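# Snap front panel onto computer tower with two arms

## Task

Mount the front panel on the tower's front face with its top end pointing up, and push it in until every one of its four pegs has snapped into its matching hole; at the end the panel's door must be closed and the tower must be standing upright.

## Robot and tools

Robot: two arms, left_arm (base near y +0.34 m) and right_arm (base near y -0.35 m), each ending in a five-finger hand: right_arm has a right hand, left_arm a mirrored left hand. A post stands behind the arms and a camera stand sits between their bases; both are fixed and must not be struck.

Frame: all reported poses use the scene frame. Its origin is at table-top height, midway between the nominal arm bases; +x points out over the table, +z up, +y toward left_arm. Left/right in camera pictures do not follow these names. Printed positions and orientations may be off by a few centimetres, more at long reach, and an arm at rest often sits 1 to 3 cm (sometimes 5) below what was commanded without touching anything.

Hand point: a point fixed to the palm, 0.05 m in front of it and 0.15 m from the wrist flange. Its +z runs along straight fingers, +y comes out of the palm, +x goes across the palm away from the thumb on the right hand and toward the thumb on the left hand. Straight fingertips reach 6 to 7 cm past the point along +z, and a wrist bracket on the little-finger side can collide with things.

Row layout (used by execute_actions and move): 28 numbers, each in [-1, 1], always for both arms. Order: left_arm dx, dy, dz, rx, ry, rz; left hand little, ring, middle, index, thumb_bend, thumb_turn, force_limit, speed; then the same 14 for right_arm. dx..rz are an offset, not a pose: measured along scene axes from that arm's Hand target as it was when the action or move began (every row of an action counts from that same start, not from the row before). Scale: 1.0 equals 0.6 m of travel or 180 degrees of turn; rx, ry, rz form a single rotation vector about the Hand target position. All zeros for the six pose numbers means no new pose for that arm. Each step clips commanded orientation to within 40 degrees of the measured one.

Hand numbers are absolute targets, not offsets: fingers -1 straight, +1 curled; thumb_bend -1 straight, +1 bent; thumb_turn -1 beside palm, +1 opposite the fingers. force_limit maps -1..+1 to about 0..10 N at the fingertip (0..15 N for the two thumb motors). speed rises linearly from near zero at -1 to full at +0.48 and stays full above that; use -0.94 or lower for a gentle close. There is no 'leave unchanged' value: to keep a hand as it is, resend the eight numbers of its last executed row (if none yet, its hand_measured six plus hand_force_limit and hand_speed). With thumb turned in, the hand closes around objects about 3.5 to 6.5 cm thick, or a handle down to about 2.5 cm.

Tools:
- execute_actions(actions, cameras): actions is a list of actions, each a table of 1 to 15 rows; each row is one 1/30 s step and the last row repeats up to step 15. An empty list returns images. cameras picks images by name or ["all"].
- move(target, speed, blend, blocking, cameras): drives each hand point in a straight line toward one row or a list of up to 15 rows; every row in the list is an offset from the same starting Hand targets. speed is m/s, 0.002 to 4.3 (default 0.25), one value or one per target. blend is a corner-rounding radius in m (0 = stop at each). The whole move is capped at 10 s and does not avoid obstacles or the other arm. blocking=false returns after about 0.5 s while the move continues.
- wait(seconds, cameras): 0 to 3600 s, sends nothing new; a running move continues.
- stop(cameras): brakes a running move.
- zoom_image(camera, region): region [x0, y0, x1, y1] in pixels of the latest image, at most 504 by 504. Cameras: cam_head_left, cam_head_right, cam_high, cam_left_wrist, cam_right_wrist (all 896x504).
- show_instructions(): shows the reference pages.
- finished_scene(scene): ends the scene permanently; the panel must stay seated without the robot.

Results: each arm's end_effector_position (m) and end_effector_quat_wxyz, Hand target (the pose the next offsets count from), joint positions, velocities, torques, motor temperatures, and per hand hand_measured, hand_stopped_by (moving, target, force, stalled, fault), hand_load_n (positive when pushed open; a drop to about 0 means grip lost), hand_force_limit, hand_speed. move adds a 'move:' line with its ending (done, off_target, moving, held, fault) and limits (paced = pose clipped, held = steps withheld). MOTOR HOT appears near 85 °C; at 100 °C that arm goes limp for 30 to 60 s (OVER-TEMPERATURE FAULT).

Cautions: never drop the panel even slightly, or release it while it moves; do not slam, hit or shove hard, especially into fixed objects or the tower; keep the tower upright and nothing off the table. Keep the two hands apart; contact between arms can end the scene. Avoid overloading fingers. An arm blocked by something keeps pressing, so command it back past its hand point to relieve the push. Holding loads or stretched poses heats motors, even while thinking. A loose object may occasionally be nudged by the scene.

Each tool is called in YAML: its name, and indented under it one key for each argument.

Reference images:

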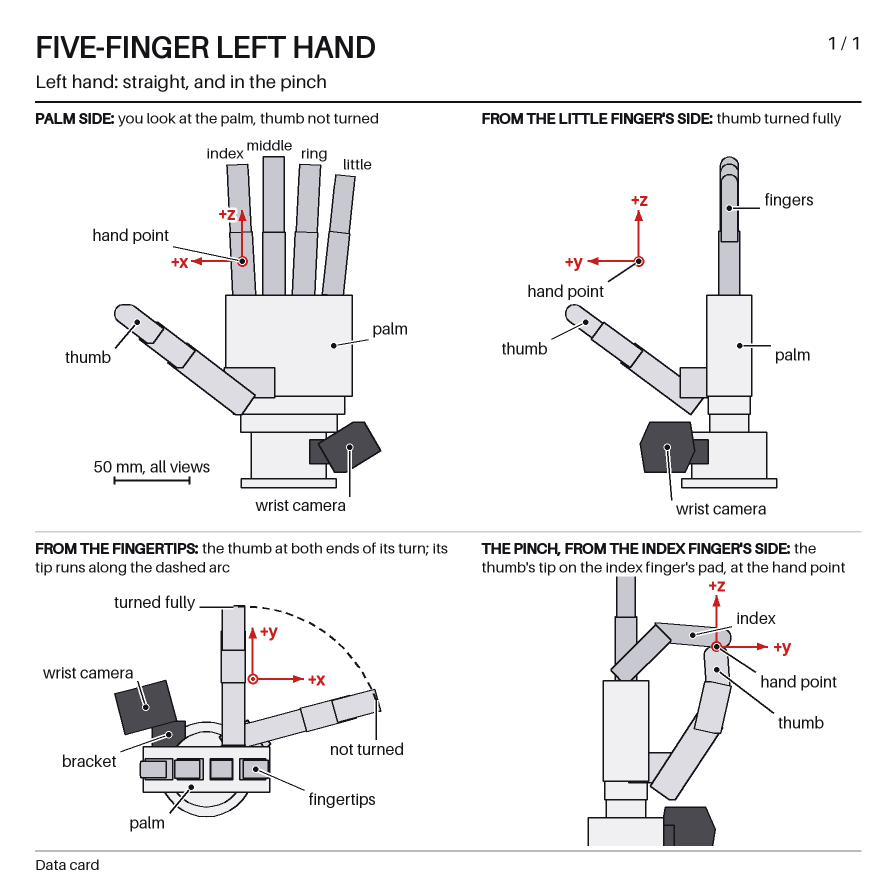

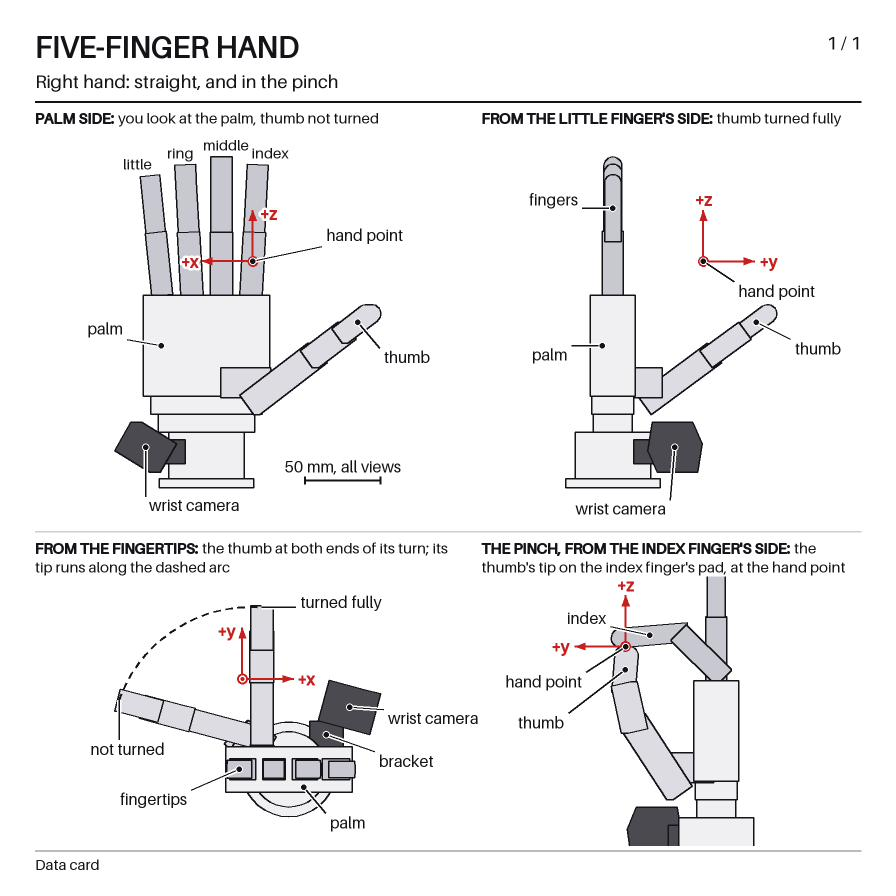

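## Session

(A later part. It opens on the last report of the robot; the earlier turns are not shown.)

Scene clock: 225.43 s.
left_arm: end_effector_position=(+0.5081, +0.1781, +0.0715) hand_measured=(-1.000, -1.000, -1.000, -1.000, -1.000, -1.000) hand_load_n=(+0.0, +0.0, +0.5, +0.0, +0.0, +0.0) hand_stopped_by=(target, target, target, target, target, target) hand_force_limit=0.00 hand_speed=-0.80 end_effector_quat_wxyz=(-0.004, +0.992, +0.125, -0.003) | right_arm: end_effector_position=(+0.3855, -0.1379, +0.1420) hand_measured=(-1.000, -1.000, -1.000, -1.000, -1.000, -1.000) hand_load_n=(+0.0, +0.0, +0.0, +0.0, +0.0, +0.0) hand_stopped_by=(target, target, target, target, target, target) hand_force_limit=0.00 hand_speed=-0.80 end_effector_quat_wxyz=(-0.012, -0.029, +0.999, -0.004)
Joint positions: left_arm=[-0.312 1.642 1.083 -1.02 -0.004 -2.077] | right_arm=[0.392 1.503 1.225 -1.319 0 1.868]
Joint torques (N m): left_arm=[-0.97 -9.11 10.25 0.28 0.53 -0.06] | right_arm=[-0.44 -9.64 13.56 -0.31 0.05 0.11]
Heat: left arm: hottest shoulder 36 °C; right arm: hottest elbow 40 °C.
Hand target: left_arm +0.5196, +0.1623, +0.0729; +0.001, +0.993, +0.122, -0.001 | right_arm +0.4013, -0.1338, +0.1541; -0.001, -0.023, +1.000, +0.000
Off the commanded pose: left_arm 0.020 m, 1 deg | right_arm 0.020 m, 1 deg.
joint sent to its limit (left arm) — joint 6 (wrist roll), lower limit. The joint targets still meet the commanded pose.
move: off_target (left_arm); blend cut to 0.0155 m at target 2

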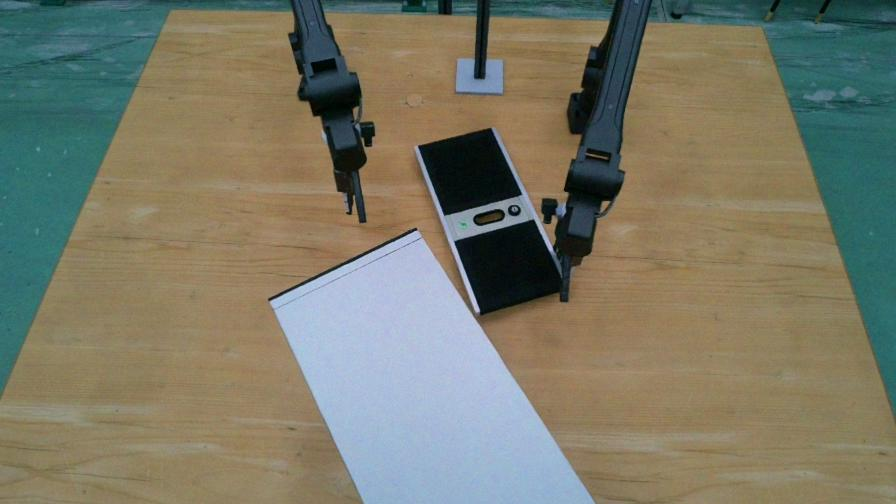

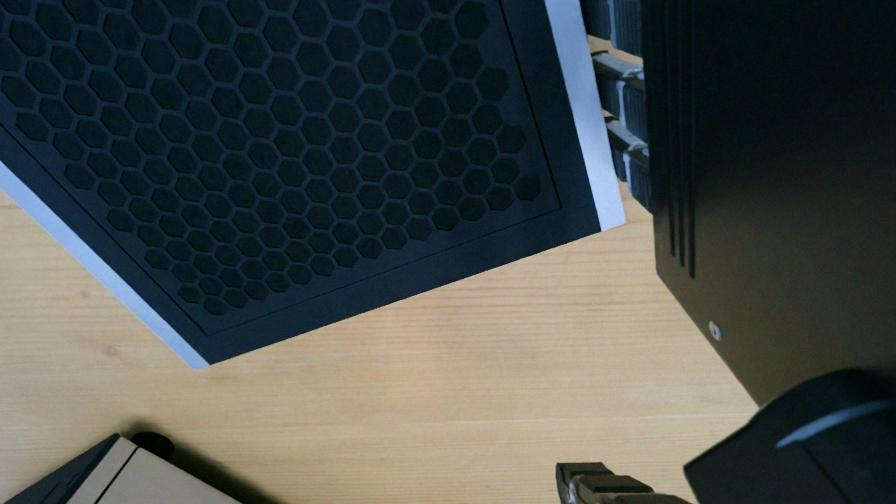

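move:
  target:
    - [0.0157,-0.0455,0.005,0,0,-0.0222,-1,-1,-1,-1,-1,-1,0,-0.8,0,0,0,0,0,0,-1,-1,-1,-1,-1,-1,0,-0.8]
    - [0.0268,-0.0912,0.005,0,0,-0.0444,-1,-1,-1,-1,-1,-1,0,-0.8,0,0,0,0,0,0,-1,-1,-1,-1,-1,-1,0,-0.8]
    - [0.0357,-0.157,0.005,0,0,-0.0639,-1,-1,-1,-1,-1,-1,0,-0.8,0,0,0,0,0,0,-1,-1,-1,-1,-1,-1,0,-0.8]
  blend: [0.02,0.02,0]
  speed: 0.06
  cameras: ["cam_high","cam_left_wrist"]

Scene clock: 229.87 s.
left_arm: end_effector_position=(+0.5336, +0.0854, +0.0728) hand_measured=(-1.000, -1.000, -1.000, -1.000, -1.000, -1.000) hand_load_n=(+0.0, +0.0, +0.0, +0.0, -0.5, +0.0) hand_stopped_by=(target, target, target, target, target, target) hand_force_limit=0.00 hand_speed=-0.80 end_effector_quat_wxyz=(-0.004, +0.999, +0.040, -0.004) | right_arm: end_effector_position=(+0.3855, -0.1379, +0.1420) hand_measured=(-1.000, -1.000, -1.000, -1.000, -1.000, -1.000) hand_load_n=(+0.0, +0.0, +0.0, +0.0, +0.0, +0.0) hand_stopped_by=(target, target, target, target, target, target) hand_force_limit=0.00 hand_speed=-0.80 end_effector_quat_wxyz=(-0.012, -0.029, +0.999, -0.004)
Joint positions: left_arm=[-0.461 1.781 1.276 -1.077 -0.004 -2.055] | right_arm=[0.392 1.503 1.225 -1.319 0 1.868]
Joint torques (N m): left_arm=[-0.85 -11.52 10.69 0.13 0.45 0.22] | right_arm=[-0.73 -10.29 13.52 -0.39 0.08 0.14]
Heat: left arm: hottest shoulder 35 °C; right arm: hottest elbow 40 °C.
Hand target: left_arm +0.5411, +0.0680, +0.0760; +0.001, +1.000, +0.022, -0.001 | right_arm +0.4013, -0.1338, +0.1541; -0.001, -0.023, +1.000, +0.000
Off the commanded pose: left_arm 0.019 m, 2 deg | right_arm 0.020 m, 1 deg.
move: off_target (left_arm); blend cut to 0.0161 m at target 1, 0.0174 m at target 2

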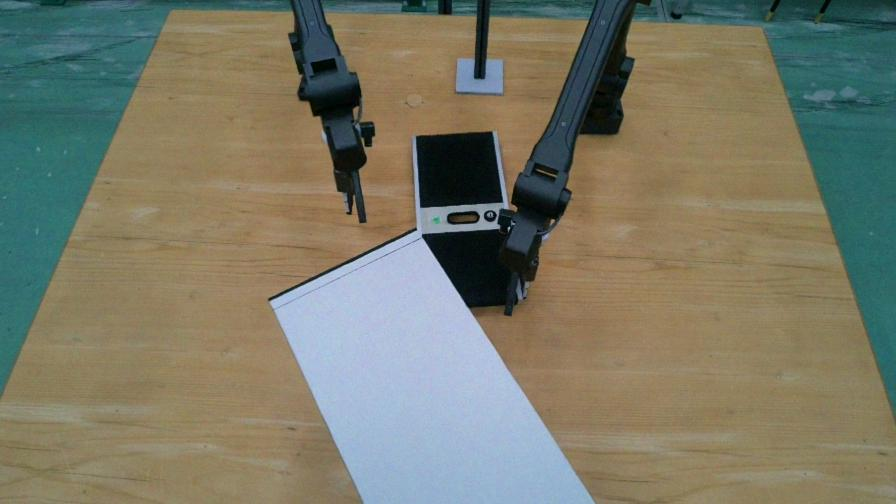

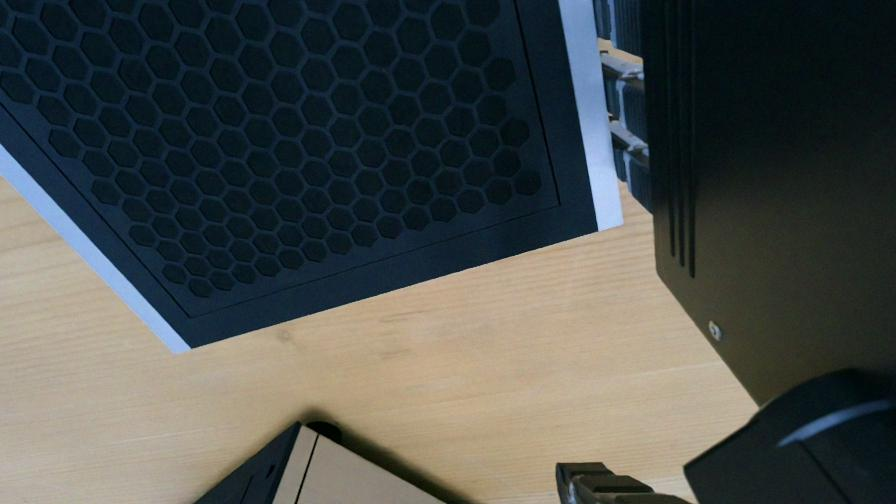

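zoom_image:
  camera: "cam_high"
  region: [380, 110, 620, 330]

Scaled by 2.100.

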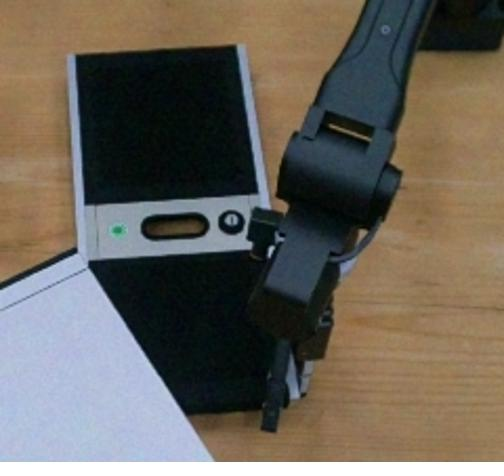

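move:
  target:
    - [0,0.0617,0.005,0,0,0,-1,-1,-1,-1,-1,-1,0,-0.8,0.10,0.1,-0.02,0,0,0,-1,-1,-1,-1,-1,-1,0,-0.8]
    - [-0.0883,0.0617,0.005,0,0,0,-1,-1,-1,-1,-1,-1,0,-0.8,0.155,0.148,-0.08,0,0,0,-1,-1,-1,-1,-1,-1,0,-0.8]
  blend: [0.005,0]
  speed: 0.1
  cameras: ["all"]

Scene clock: 238.67 s.
left_arm: end_effector_position=(+0.4877, +0.1121, +0.0718) hand_measured=(-1.000, -1.000, -1.000, -1.000, -1.000, -1.000) hand_load_n=(+0.0, +0.0, +0.0, +0.0, +0.0, +0.0) hand_stopped_by=(target, target, target, target, target, target) hand_force_limit=0.00 hand_speed=-0.80 end_effector_quat_wxyz=(-0.003, +1.000, +0.022, -0.013) | right_arm: end_effector_position=(+0.4774, -0.0579, +0.0953) hand_measured=(-1.000, -1.000, -1.000, -1.000, -1.000, -1.000) hand_load_n=(+0.0, +0.0, +0.0, +0.0, +0.0, +0.0) hand_stopped_by=(target, target, target, target, target, target) hand_force_limit=0.00 hand_speed=-0.80 end_effector_quat_wxyz=(-0.019, -0.024, +0.999, -0.008)
Joint positions: left_arm=[-0.439 1.674 1.126 -1.05 0.004 -1.997] | right_arm=[0.473 1.837 1.529 -1.305 0 1.96]
Joint torques (N m): left_arm=[-0.56 -12.75 6.68 0.76 0.12 -0.16] | right_arm=[0.56 -13.33 13.45 0.58 0.07 0.1]
Heat: left arm: hottest shoulder 35 °C; right arm: hottest elbow 42 °C.
Hand target: left_arm +0.4881, +0.1050, +0.0789; +0.001, +1.000, +0.022, -0.001 | right_arm +0.4944, -0.0451, +0.1062; -0.001, -0.023, +1.000, +0.000
Off the commanded pose: left_arm 0.010 m, 1 deg | right_arm 0.024 m, 2 deg.
move: off_target (right_arm)

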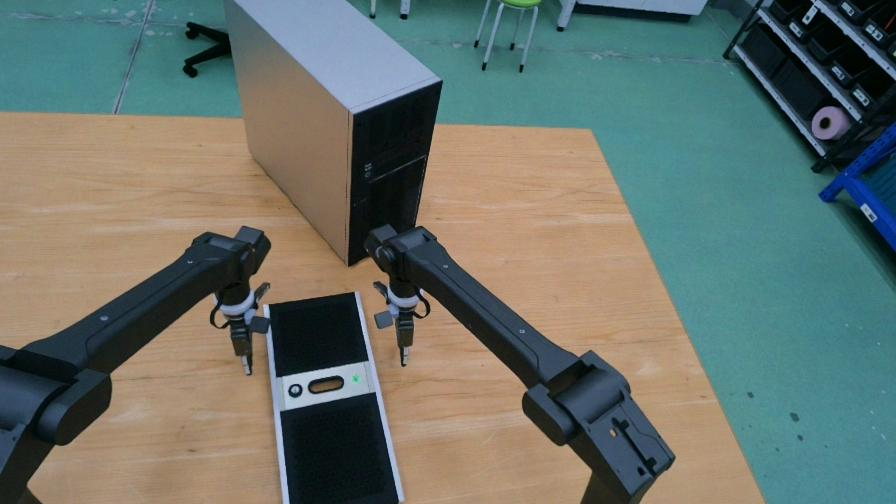

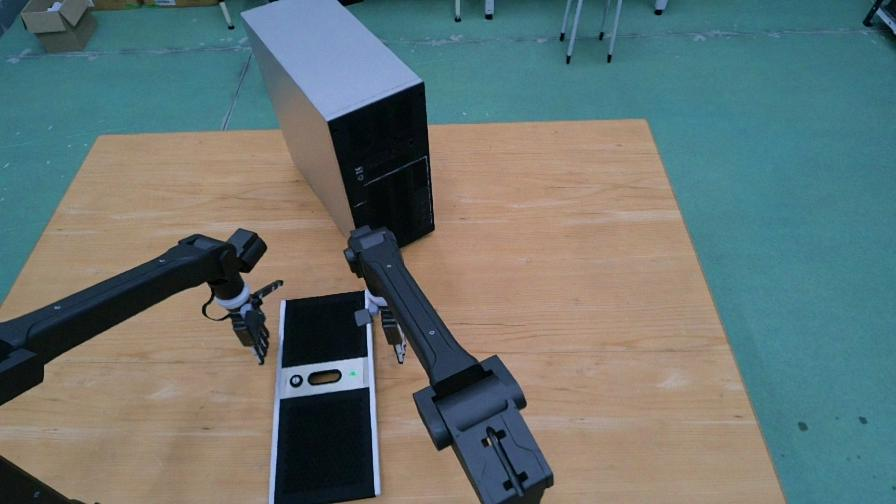

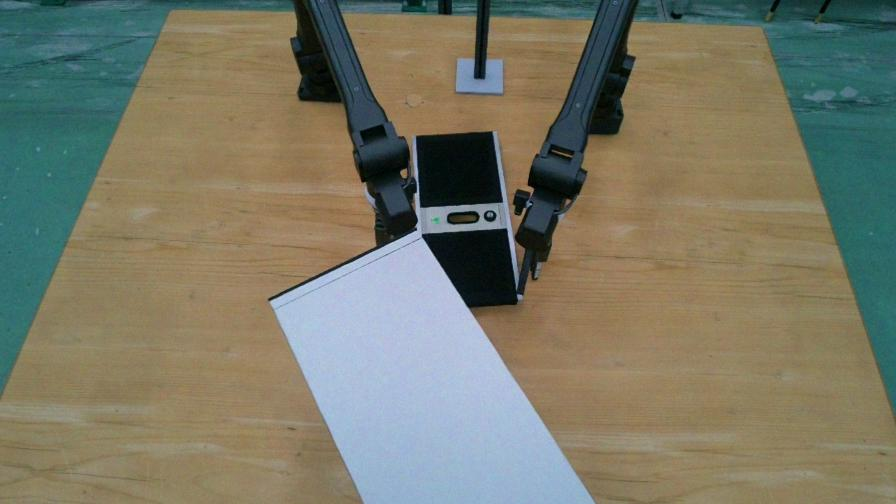

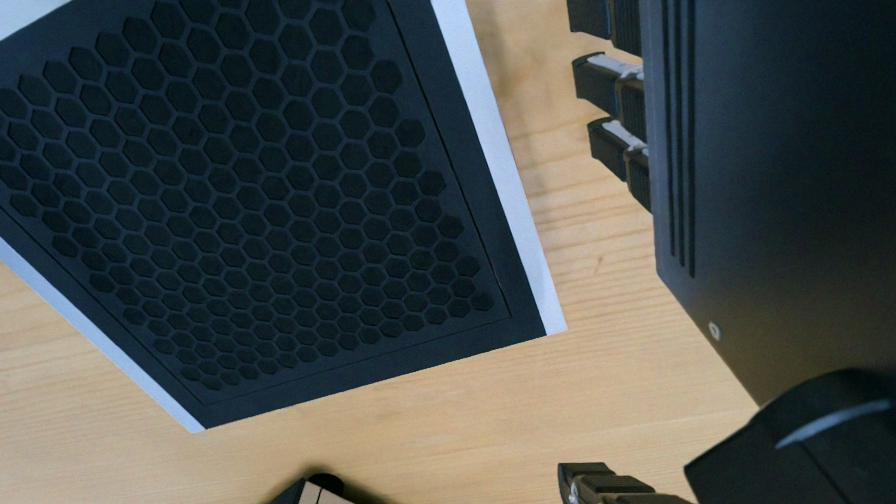

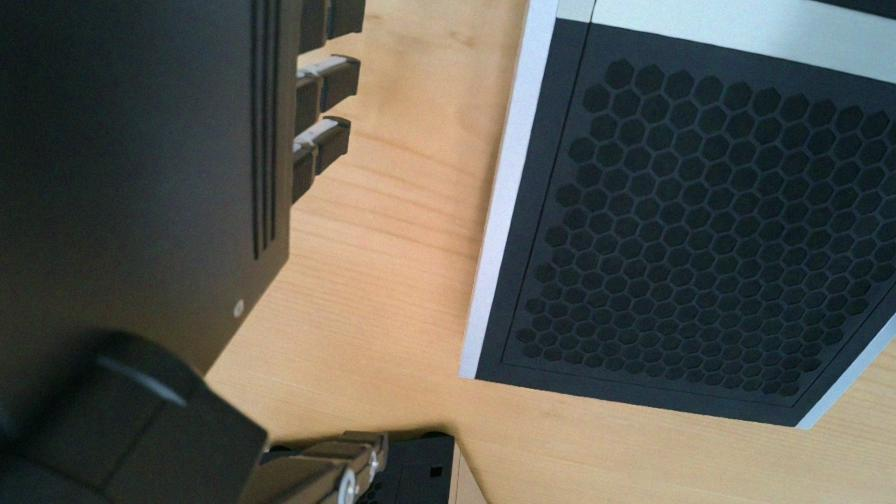

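move:
  target: [-0.0067,-0.025,0.01,0,0,0,-1,-1,-1,-1,-1,-1,0,-0.8,0.0093,0.05,-0.03,0,0,0,-1,-1,-1,-1,-1,-1,0,-0.8]
  speed: 0.06
  cameras: ["cam_high","cam_left_wrist","cam_right_wrist"]

Scene clock: 240.57 s.
left_arm: end_effector_position=(+0.4817, +0.0979, +0.0718) hand_measured=(-1.000, -1.000, -1.000, -1.000, -1.000, -1.000) hand_load_n=(+0.0, +0.0, +0.0, +0.0, +0.0, +0.0) hand_stopped_by=(target, target, target, target, target, target) hand_force_limit=0.00 hand_speed=-0.80 end_effector_quat_wxyz=(-0.004, +1.000, +0.022, -0.013) | right_arm: end_effector_position=(+0.4817, -0.0271, +0.0794) hand_measured=(-1.000, -1.000, -1.000, -1.000, -1.000, -1.000) hand_load_n=(+0.0, +0.0, +0.0, +0.0, +0.0, +0.0) hand_stopped_by=(target, target, target, target, target, target) hand_force_limit=0.00 hand_speed=-0.80 end_effector_quat_wxyz=(-0.018, -0.026, +0.999, -0.009)
Joint positions: left_arm=[-0.473 1.674 1.126 -1.05 0.004 -2.031] | right_arm=[0.519 1.893 1.569 -1.287 -0.001 2.002]
Joint torques (N m): left_arm=[-0.44 -12.81 7.9 0.17 0.13 -0.12] | right_arm=[-0.09 -13.8 13.72 0.55 0.11 0.23]
Heat: left arm: hottest shoulder 35 °C; right arm: hottest elbow 42 °C.
Hand target: left_arm +0.4842, +0.0901, +0.0849; +0.001, +1.000, +0.022, -0.001 | right_arm +0.4998, -0.0150, +0.0880; -0.002, -0.023, +1.000, +0.000
Off the commanded pose: left_arm 0.016 m, 1 deg | right_arm 0.024 m, 2 deg.
move: off_target (left_arm, right_arm)

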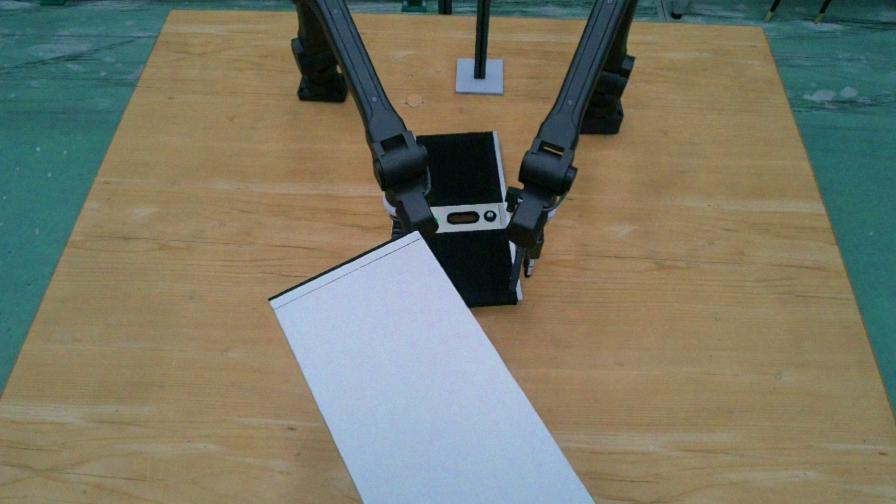

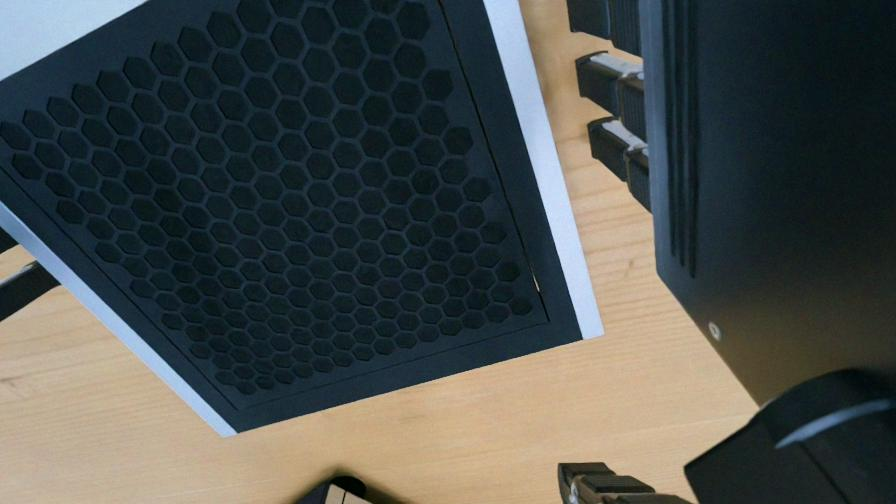

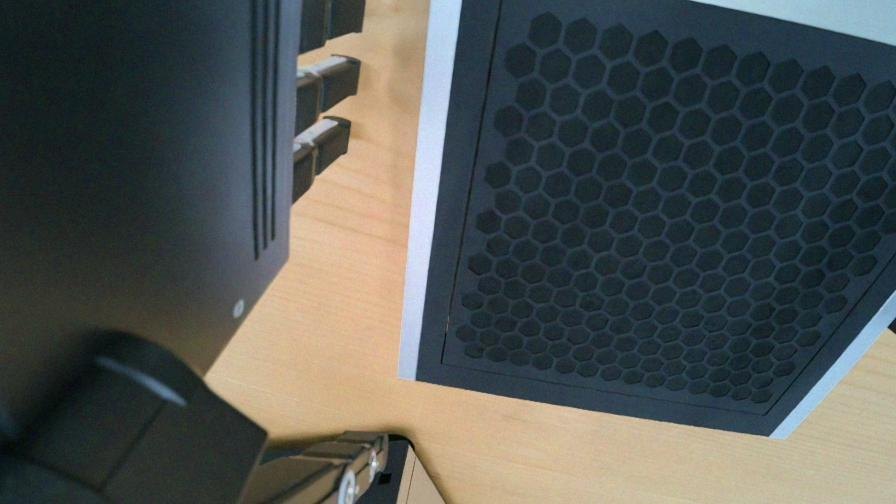

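move:
  target: [0,-0.03,0,0,0,0,-1,-1,-1,-1,-1,-1,0,-0.8,0,0.03,0,0,0,0,-1,-1,-1,-1,-1,-1,0,-0.8]
  speed: 0.05
  cameras: ["cam_left_wrist","cam_right_wrist"]

Scene clock: 242.03 s.
left_arm: end_effector_position=(+0.4741, +0.0821, +0.0717) hand_measured=(-1.000, -1.000, -1.000, -1.000, -1.000, -1.000) hand_load_n=(-0.5, +0.0, +0.0, +0.0, +0.5, +0.0) hand_stopped_by=(target, target, target, target, target, target) hand_force_limit=0.00 hand_speed=-0.80 end_effector_quat_wxyz=(-0.004, +1.000, +0.020, -0.013) | right_arm: end_effector_position=(+0.4866, -0.0075, +0.0834) hand_measured=(-1.000, -1.000, -1.000, -1.000, -1.000, -1.000) hand_load_n=(+0.0, +0.0, +0.0, +0.0, +0.0, +0.0) hand_stopped_by=(target, target, target, target, target, target) hand_force_limit=0.00 hand_speed=-0.80 end_effector_quat_wxyz=(-0.010, -0.030, +0.999, -0.003)
Joint positions: left_arm=[-0.512 1.674 1.126 -1.05 0.004 -2.066] | right_arm=[0.544 1.913 1.607 -1.287 -0.004 2.018]
Joint torques (N m): left_arm=[-0.21 -11.69 9.72 0.01 0.15 -0.11] | right_arm=[-1.08 -13.8 13.45 -0.06 0.12 0.13]
Heat: left arm: hottest shoulder 35 °C; right arm: hottest elbow 42 °C.
Hand target: left_arm +0.4841, +0.0720, +0.0849; +0.001, +1.000, +0.022, -0.001 | right_arm +0.4999, +0.0029, +0.0883; -0.001, -0.023, +1.000, +0.000
Off the commanded pose: left_arm 0.019 m, 1 deg | right_arm 0.018 m, 1 deg.
joint sent to its limit (right arm) — joint 6 (wrist roll), upper limit. The joint targets still meet the commanded pose.
move: off_target (left_arm, right_arm)

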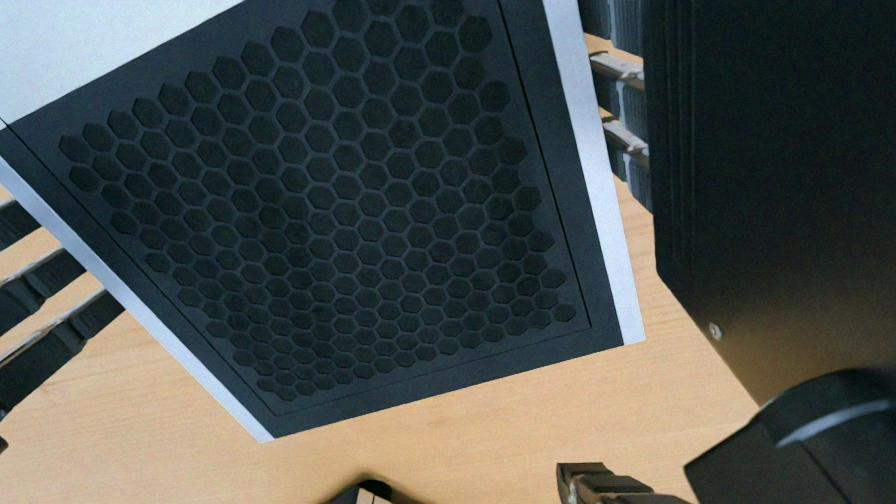

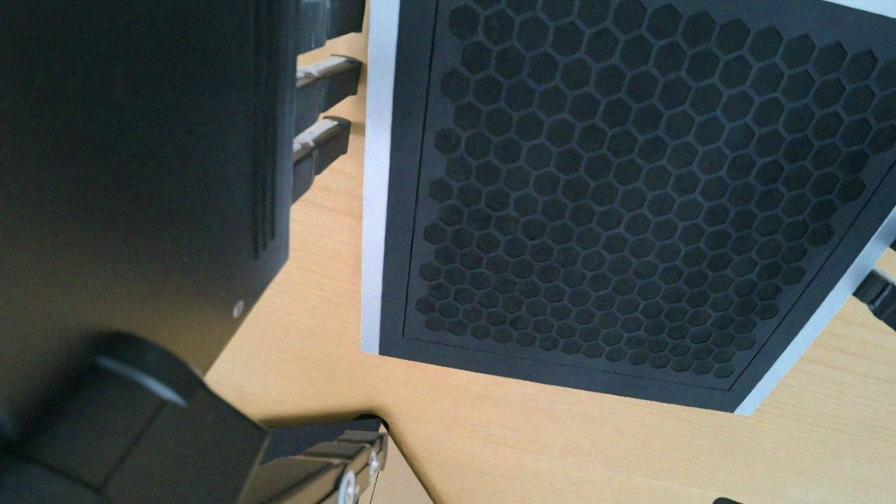

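move:
  target: [0.0133,-0.025,0,0,0,0,-1,-1,-1,-1,-1,-1,0,-0.8,0,0.025,0,0,0,0,-1,-1,-1,-1,-1,-1,0,-0.8]
  speed: 0.05
  cameras: ["cam_left_wrist","cam_right_wrist"]

Scene clock: 243.70 s.
left_arm: end_effector_position=(+0.4780, +0.0763, +0.0727) hand_measured=(-1.000, -1.000, -1.000, -1.000, -1.000, -1.000) hand_load_n=(+0.0, +0.0, +0.0, +0.0, +0.0, +0.0) hand_stopped_by=(target, target, target, target, target, target) hand_force_limit=0.00 hand_speed=-0.80 end_effector_quat_wxyz=(-0.006, +1.000, +0.022, -0.014) | right_arm: end_effector_position=(+0.4901, +0.0009, +0.0838) hand_measured=(-1.000, -1.000, -1.000, -1.000, -1.000, -1.000) hand_load_n=(+0.0, +0.0, +0.0, +0.0, +0.0, +0.0) hand_stopped_by=(target, target, target, target, target, target) hand_force_limit=0.00 hand_speed=-0.80 end_effector_quat_wxyz=(-0.010, -0.034, +0.999, -0.003)
Joint positions: left_arm=[-0.521 1.689 1.151 -1.064 0.002 -2.078] | right_arm=[0.552 1.93 1.635 -1.295 -0.004 2.018]
Joint torques (N m): left_arm=[-0.97 -10.81 11.29 0.12 0.39 -0.03] | right_arm=[0.5 -14.39 13.49 0.1 -0.09 0.09]
Heat: left arm: hottest shoulder 35 °C; right arm: hottest elbow 42 °C.
Hand target: left_arm +0.4921, +0.0570, +0.0849; +0.001, +1.000, +0.022, -0.001 | right_arm +0.4999, +0.0179, +0.0881; -0.001, -0.023, +1.000, +0.000
Off the commanded pose: left_arm 0.027 m, 2 deg | right_arm 0.020 m, 2 deg.
joint sent to its limit (left arm) — joint 6 (wrist roll), lower limit. The joint targets still meet the commanded pose.
joint sent to its limit (right arm) — joint 6 (wrist roll), upper limit. The joint targets still meet the commanded pose.
move: off_target (left_arm, right_arm)

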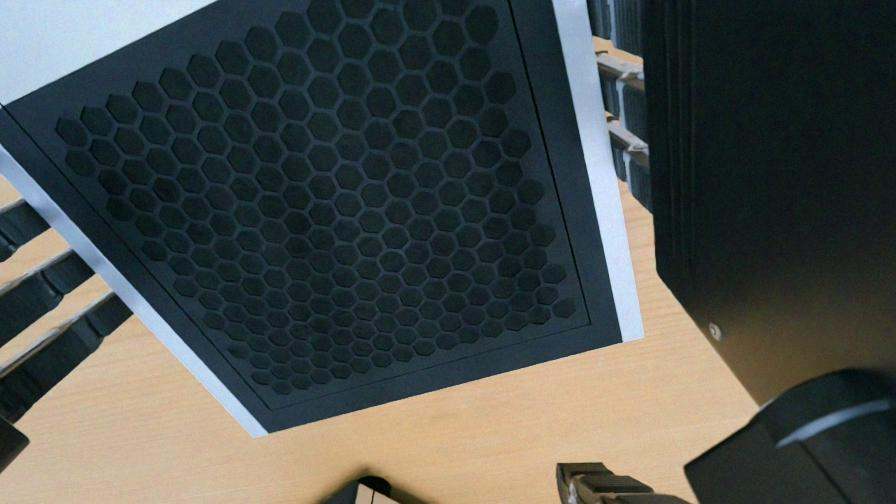

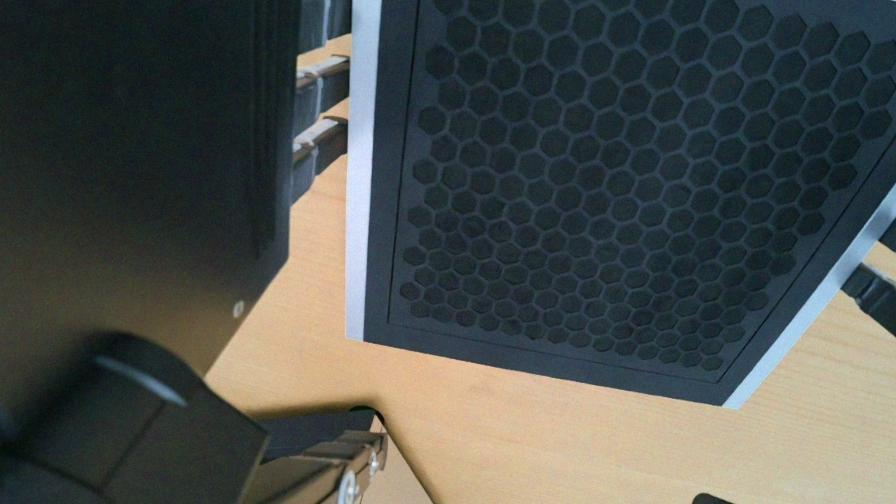

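move:
  target: [0,-0.0333,0,0,0,0,-1,-1,-1,-1,-1,-1,0,-0.8,0,0.0333,0,0,0,0,-1,-1,-1,-1,-1,-1,0,-0.8]
  speed: 0.05
  cameras: ["cam_right_wrist"]

Scene clock: 244.87 s.
left_arm: end_effector_position=(+0.4788, +0.0758, +0.0726) hand_measured=(-1.000, -1.000, -1.000, -1.000, -1.000, -1.000) hand_load_n=(-0.5, +0.0, +0.0, +0.0, +0.0, +0.0) hand_stopped_by=(target, target, target, target, target, target) hand_force_limit=0.00 hand_speed=-0.80 end_effector_quat_wxyz=(-0.007, +1.000, +0.022, -0.015) | right_arm: end_effector_position=(+0.4905, +0.0006, +0.0833) hand_measured=(-1.000, -1.000, -1.000, -1.000, -1.000, -1.000) hand_load_n=(+0.0, +0.0, +0.0, +0.0, +0.0, +0.0) hand_stopped_by=(target, target, target, target, target, target) hand_force_limit=0.00 hand_speed=-0.80 end_effector_quat_wxyz=(-0.010, -0.035, +0.999, -0.005)
Joint positions: left_arm=[-0.522 1.692 1.155 -1.067 0.001 -2.079] | right_arm=[0.553 1.933 1.639 -1.3 0 2.018]
Joint torques (N m): left_arm=[0.73 -11.81 7.08 0.34 0.26 0.03] | right_arm=[-1.08 -16.44 9.16 0.25 0.02 0.08]
Heat: left arm: hottest shoulder 35 °C; right arm: hottest elbow 42 °C.
Hand target: left_arm +0.4785, +0.0757, +0.0727; -0.007, +1.000, +0.022, -0.015 (not the last commanded pose) | right_arm +0.4902, +0.0013, +0.0835; -0.011, -0.035, +0.999, -0.004 (not the last commanded pose)
Off the commanded pose: left_arm 0.043 m, 2 deg | right_arm 0.039 m, 2 deg.
move: held (left_arm, right_arm; a check stopped the path); limits=held
pose unreachable (left arm): on one or more control steps of this call, first in action 0 (counted from 0), this arm could not follow its commanded pose, so it was not sent that pose on those steps. It may still have moved: this result reports where it is.
cause: moving toward the commanded pose would bring a part of the arm too close to another arm (a part of this arm just beyond joint 4 (wrist pitch) and a part of the right arm just beyond its joint 4 (wrist pitch), along the way the arms are being sent, or toward where that arm still pushes).
pose unreachable (right arm): on one or more control steps of this call, first in action 0 (counted from 0), this arm could not follow its commanded pose, so it was not sent that pose on those steps. It may still have moved: this result reports where it is.
cause: moving toward the commanded pose would bring a part of the arm too close to another arm (a part of this arm just beyond joint 4 (wrist pitch) and a part of the left arm just beyond its joint 4 (wrist pitch), along the way the arms are being sent, or toward where that arm still pushes).

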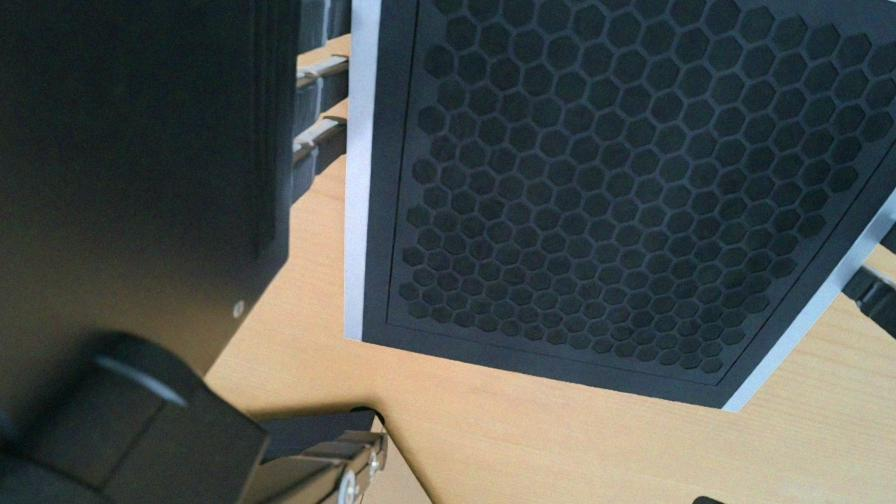

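move:
  target:
    - [0.0225,0.03,0.0505,-0.0833,0,0,-1,-1,-1,-1,-1,-1,0,-0.8,0.0163,-0.035,0.0217,0.0833,0,0,-1,-1,-1,-1,-1,-1,0,-0.8]
  speed: 0.08
  cameras: ["cam_head_left","cam_left_wrist","cam_right_wrist"]

Scene clock: 255.03 s.
left_arm: end_effector_position=(+0.4862, +0.0909, +0.0908) hand_measured=(-1.000, -1.000, -1.000, -1.000, -1.000, -1.000) hand_load_n=(+0.0, +0.0, +0.5, +0.0, +0.0, +0.0) hand_stopped_by=(target, target, target, target, target, target) hand_force_limit=0.00 hand_speed=-0.80 end_effector_quat_wxyz=(+0.115, +0.992, +0.024, -0.036) | right_arm: end_effector_position=(+0.5025, -0.0160, +0.0994) hand_measured=(-1.000, -1.000, -1.000, -1.000, -1.000, -1.000) hand_load_n=(+0.0, +0.0, +0.0, +0.0, +0.0, +0.0) hand_stopped_by=(target, target, target, target, target, target) hand_force_limit=0.00 hand_speed=-0.80 end_effector_quat_wxyz=(-0.006, -0.033, +0.991, +0.126)
Joint positions: left_arm=[-0.387 1.659 1.11 -1.009 0.24 -1.95] | right_arm=[0.441 1.873 1.53 -1.146 -0.24 1.918]
Joint torques (N m): left_arm=[1.79 -13.04 6.94 0.85 0.61 0.25] | right_arm=[-0.5 -16.09 7.79 0.47 -0.22 -0.01]
Heat: left arm: hottest shoulder 35 °C; right arm: hottest elbow 42 °C.
Hand target: left_arm +0.4920, +0.0936, +0.1030; +0.124, +0.992, +0.020, -0.018 | right_arm +0.5001, -0.0198, +0.0966; -0.006, -0.036, +0.991, +0.127
Off the commanded pose: left_arm 0.014 m, 2 deg | right_arm 0.005 m, 0 deg.
move: off_target (left_arm)

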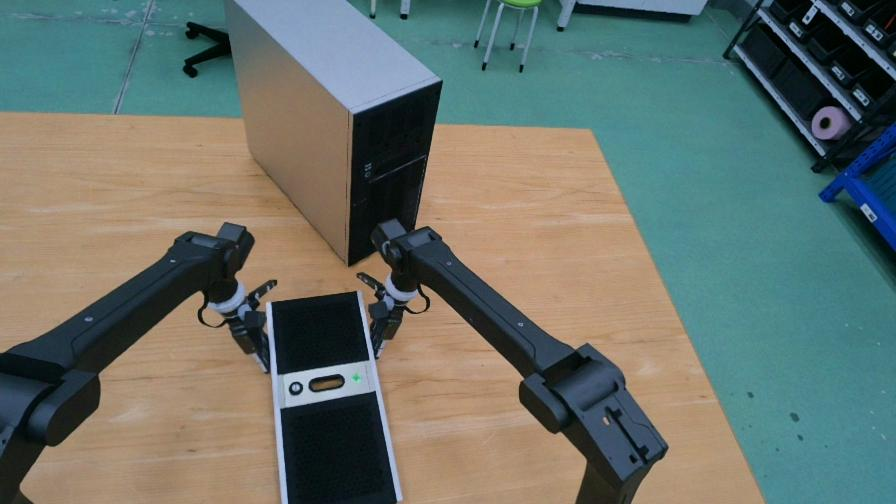

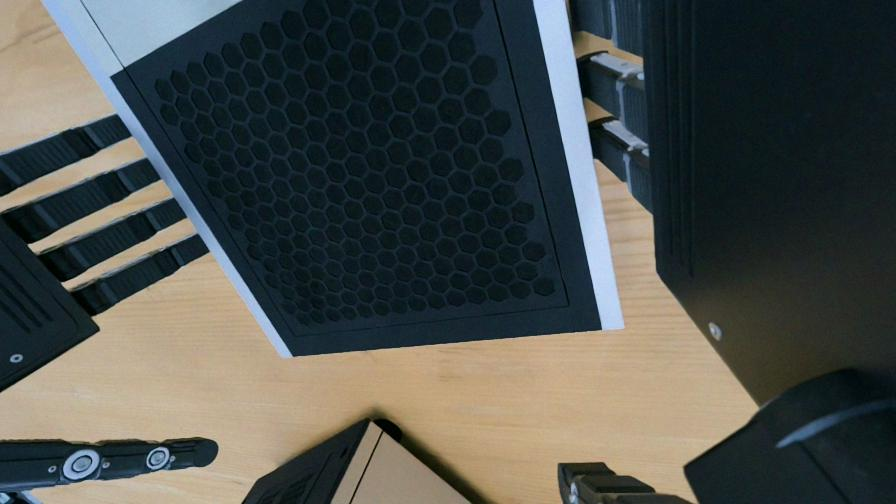

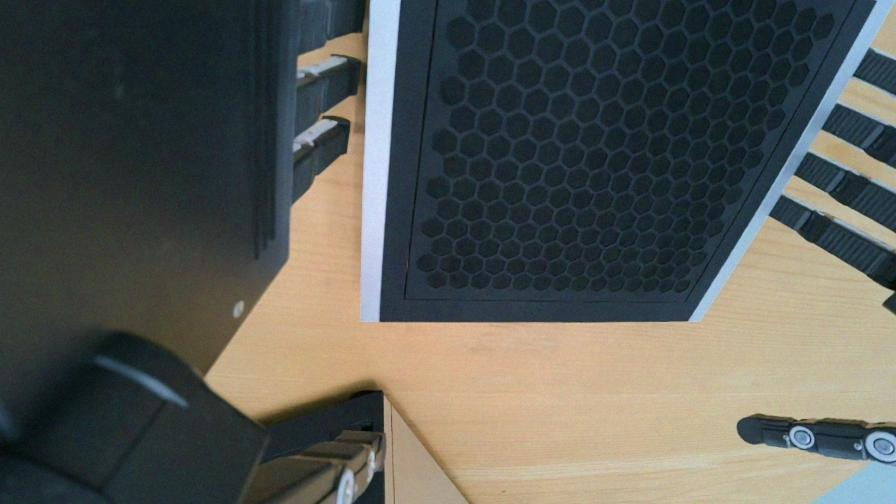

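move:
  target: [0,-0.056,0,0,0,0,-1,-1,-1,-1,-1,-1,0,-0.8,0,0.0563,-0.01,0,0,0,-1,-1,-1,-1,-1,-1,0,-0.8]
  speed: 0.05
  cameras: ["cam_left_wrist","cam_right_wrist"]

Scene clock: 257.37 s.
left_arm: end_effector_position=(+0.4867, +0.0883, +0.0889) hand_measured=(-1.000, -1.000, -1.000, -1.000, -1.000, -1.000) hand_load_n=(+0.0, +0.0, +0.5, +0.5, +0.0, +0.0) hand_stopped_by=(target, target, target, target, target, target) hand_force_limit=0.00 hand_speed=-0.80 end_effector_quat_wxyz=(+0.105, +0.993, +0.037, -0.034) | right_arm: end_effector_position=(+0.5018, -0.0122, +0.0974) hand_measured=(-1.000, -1.000, -1.000, -1.000, -1.000, -1.000) hand_load_n=(+0.0, +0.0, +0.0, +0.0, +0.0, +0.0) hand_stopped_by=(target, target, target, target, target, target) hand_force_limit=0.00 hand_speed=-0.80 end_effector_quat_wxyz=(-0.002, -0.030, +0.993, +0.116)
Joint positions: left_arm=[-0.402 1.659 1.11 -1.005 0.221 -1.992] | right_arm=[0.456 1.873 1.53 -1.142 -0.216 1.939]
Joint torques (N m): left_arm=[-2.55 -11.58 9.21 1.06 1.34 -0.08] | right_arm=[1.96 -13.27 11.06 1.25 -0.99 0.37]
Heat: left arm: hottest shoulder 34 °C; right arm: hottest elbow 41 °C.
Hand target: left_arm +0.4920, +0.0600, +0.1030; +0.124, +0.992, +0.020, -0.018 | right_arm +0.4999, +0.0141, +0.0906; -0.006, -0.036, +0.991, +0.127
Off the commanded pose: left_arm 0.032 m, 3 deg | right_arm 0.027 m, 1 deg.
move: off_target (left_arm, right_arm)

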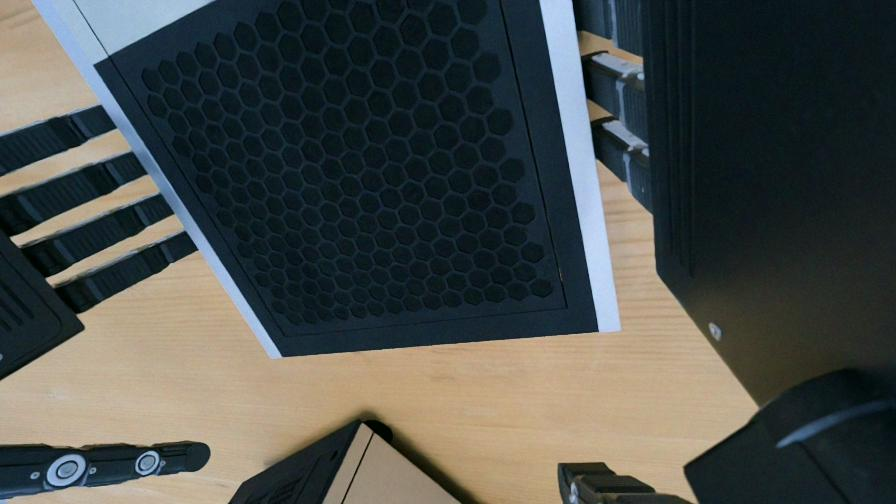

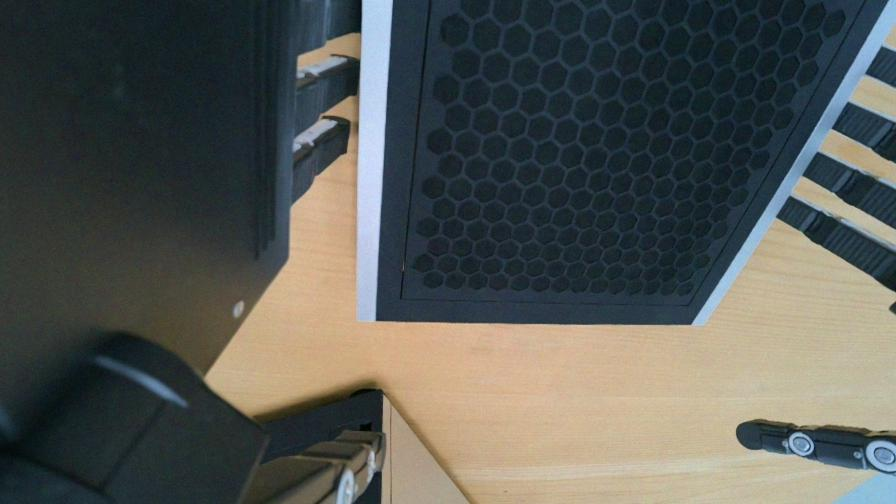

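move:
  target: [0,-0.02,0,-0.03,0,0,-1,-1,-1,-1,-1,-1,0,-0.8,0,0.02,0,0.03,0,0,-1,-1,-1,-1,-1,-1,0,-0.8]
  speed: 0.05
  cameras: ["cam_left_wrist","cam_right_wrist"]

Scene clock: 261.20 s.
left_arm: end_effector_position=(+0.4904, +0.0865, +0.0911) hand_measured=(-1.000, -1.000, -1.000, -1.000, -1.000, -1.000) hand_load_n=(+0.0, +1.0, +0.5, +0.0, +0.0, +0.0) hand_stopped_by=(target, target, target, target, target, target) hand_force_limit=0.00 hand_speed=-0.80 end_effector_quat_wxyz=(+0.126, +0.991, +0.042, -0.032) | right_arm: end_effector_position=(+0.5047, -0.0170, +0.0990) hand_measured=(-1.000, -1.000, -1.000, -1.000, -1.000, -1.000) hand_load_n=(+0.5, +0.0, +0.0, +0.0, +0.0, +0.0) hand_stopped_by=(target, target, target, target, target, target) hand_force_limit=0.00 hand_speed=-0.80 end_effector_quat_wxyz=(-0.008, -0.025, +0.990, +0.139)
Joint positions: left_arm=[-0.39 1.659 1.103 -0.982 0.259 -1.993] | right_arm=[0.432 1.874 1.522 -1.131 -0.266 1.927]
Joint torques (N m): left_arm=[-2.78 -11.16 7.75 2.32 3.36 -0.01] | right_arm=[2.9 -13.22 8.72 3.66 -2.56 0.5]
Heat: left arm: hottest shoulder 34 °C; right arm: hottest elbow 41 °C.
Hand target: left_arm +0.4921, +0.0480, +0.1031; +0.170, +0.985, +0.019, -0.019 | right_arm +0.5001, +0.0260, +0.0906; -0.005, -0.036, +0.984, +0.174
Off the commanded pose: left_arm 0.040 m, 6 deg | right_arm 0.044 m, 4 deg.
move: off_target (left_arm, right_arm)

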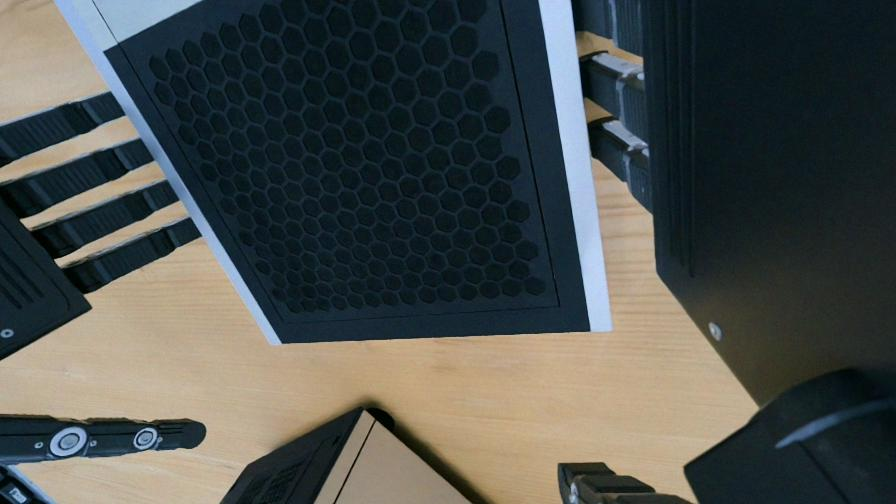

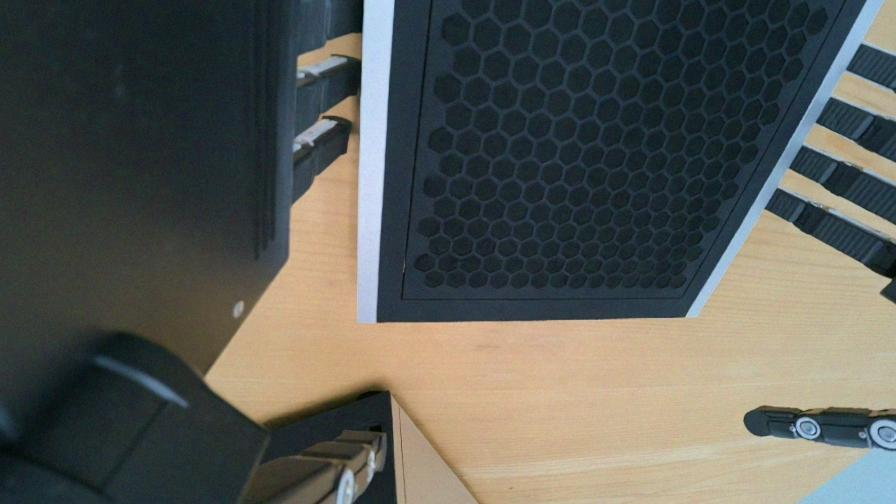

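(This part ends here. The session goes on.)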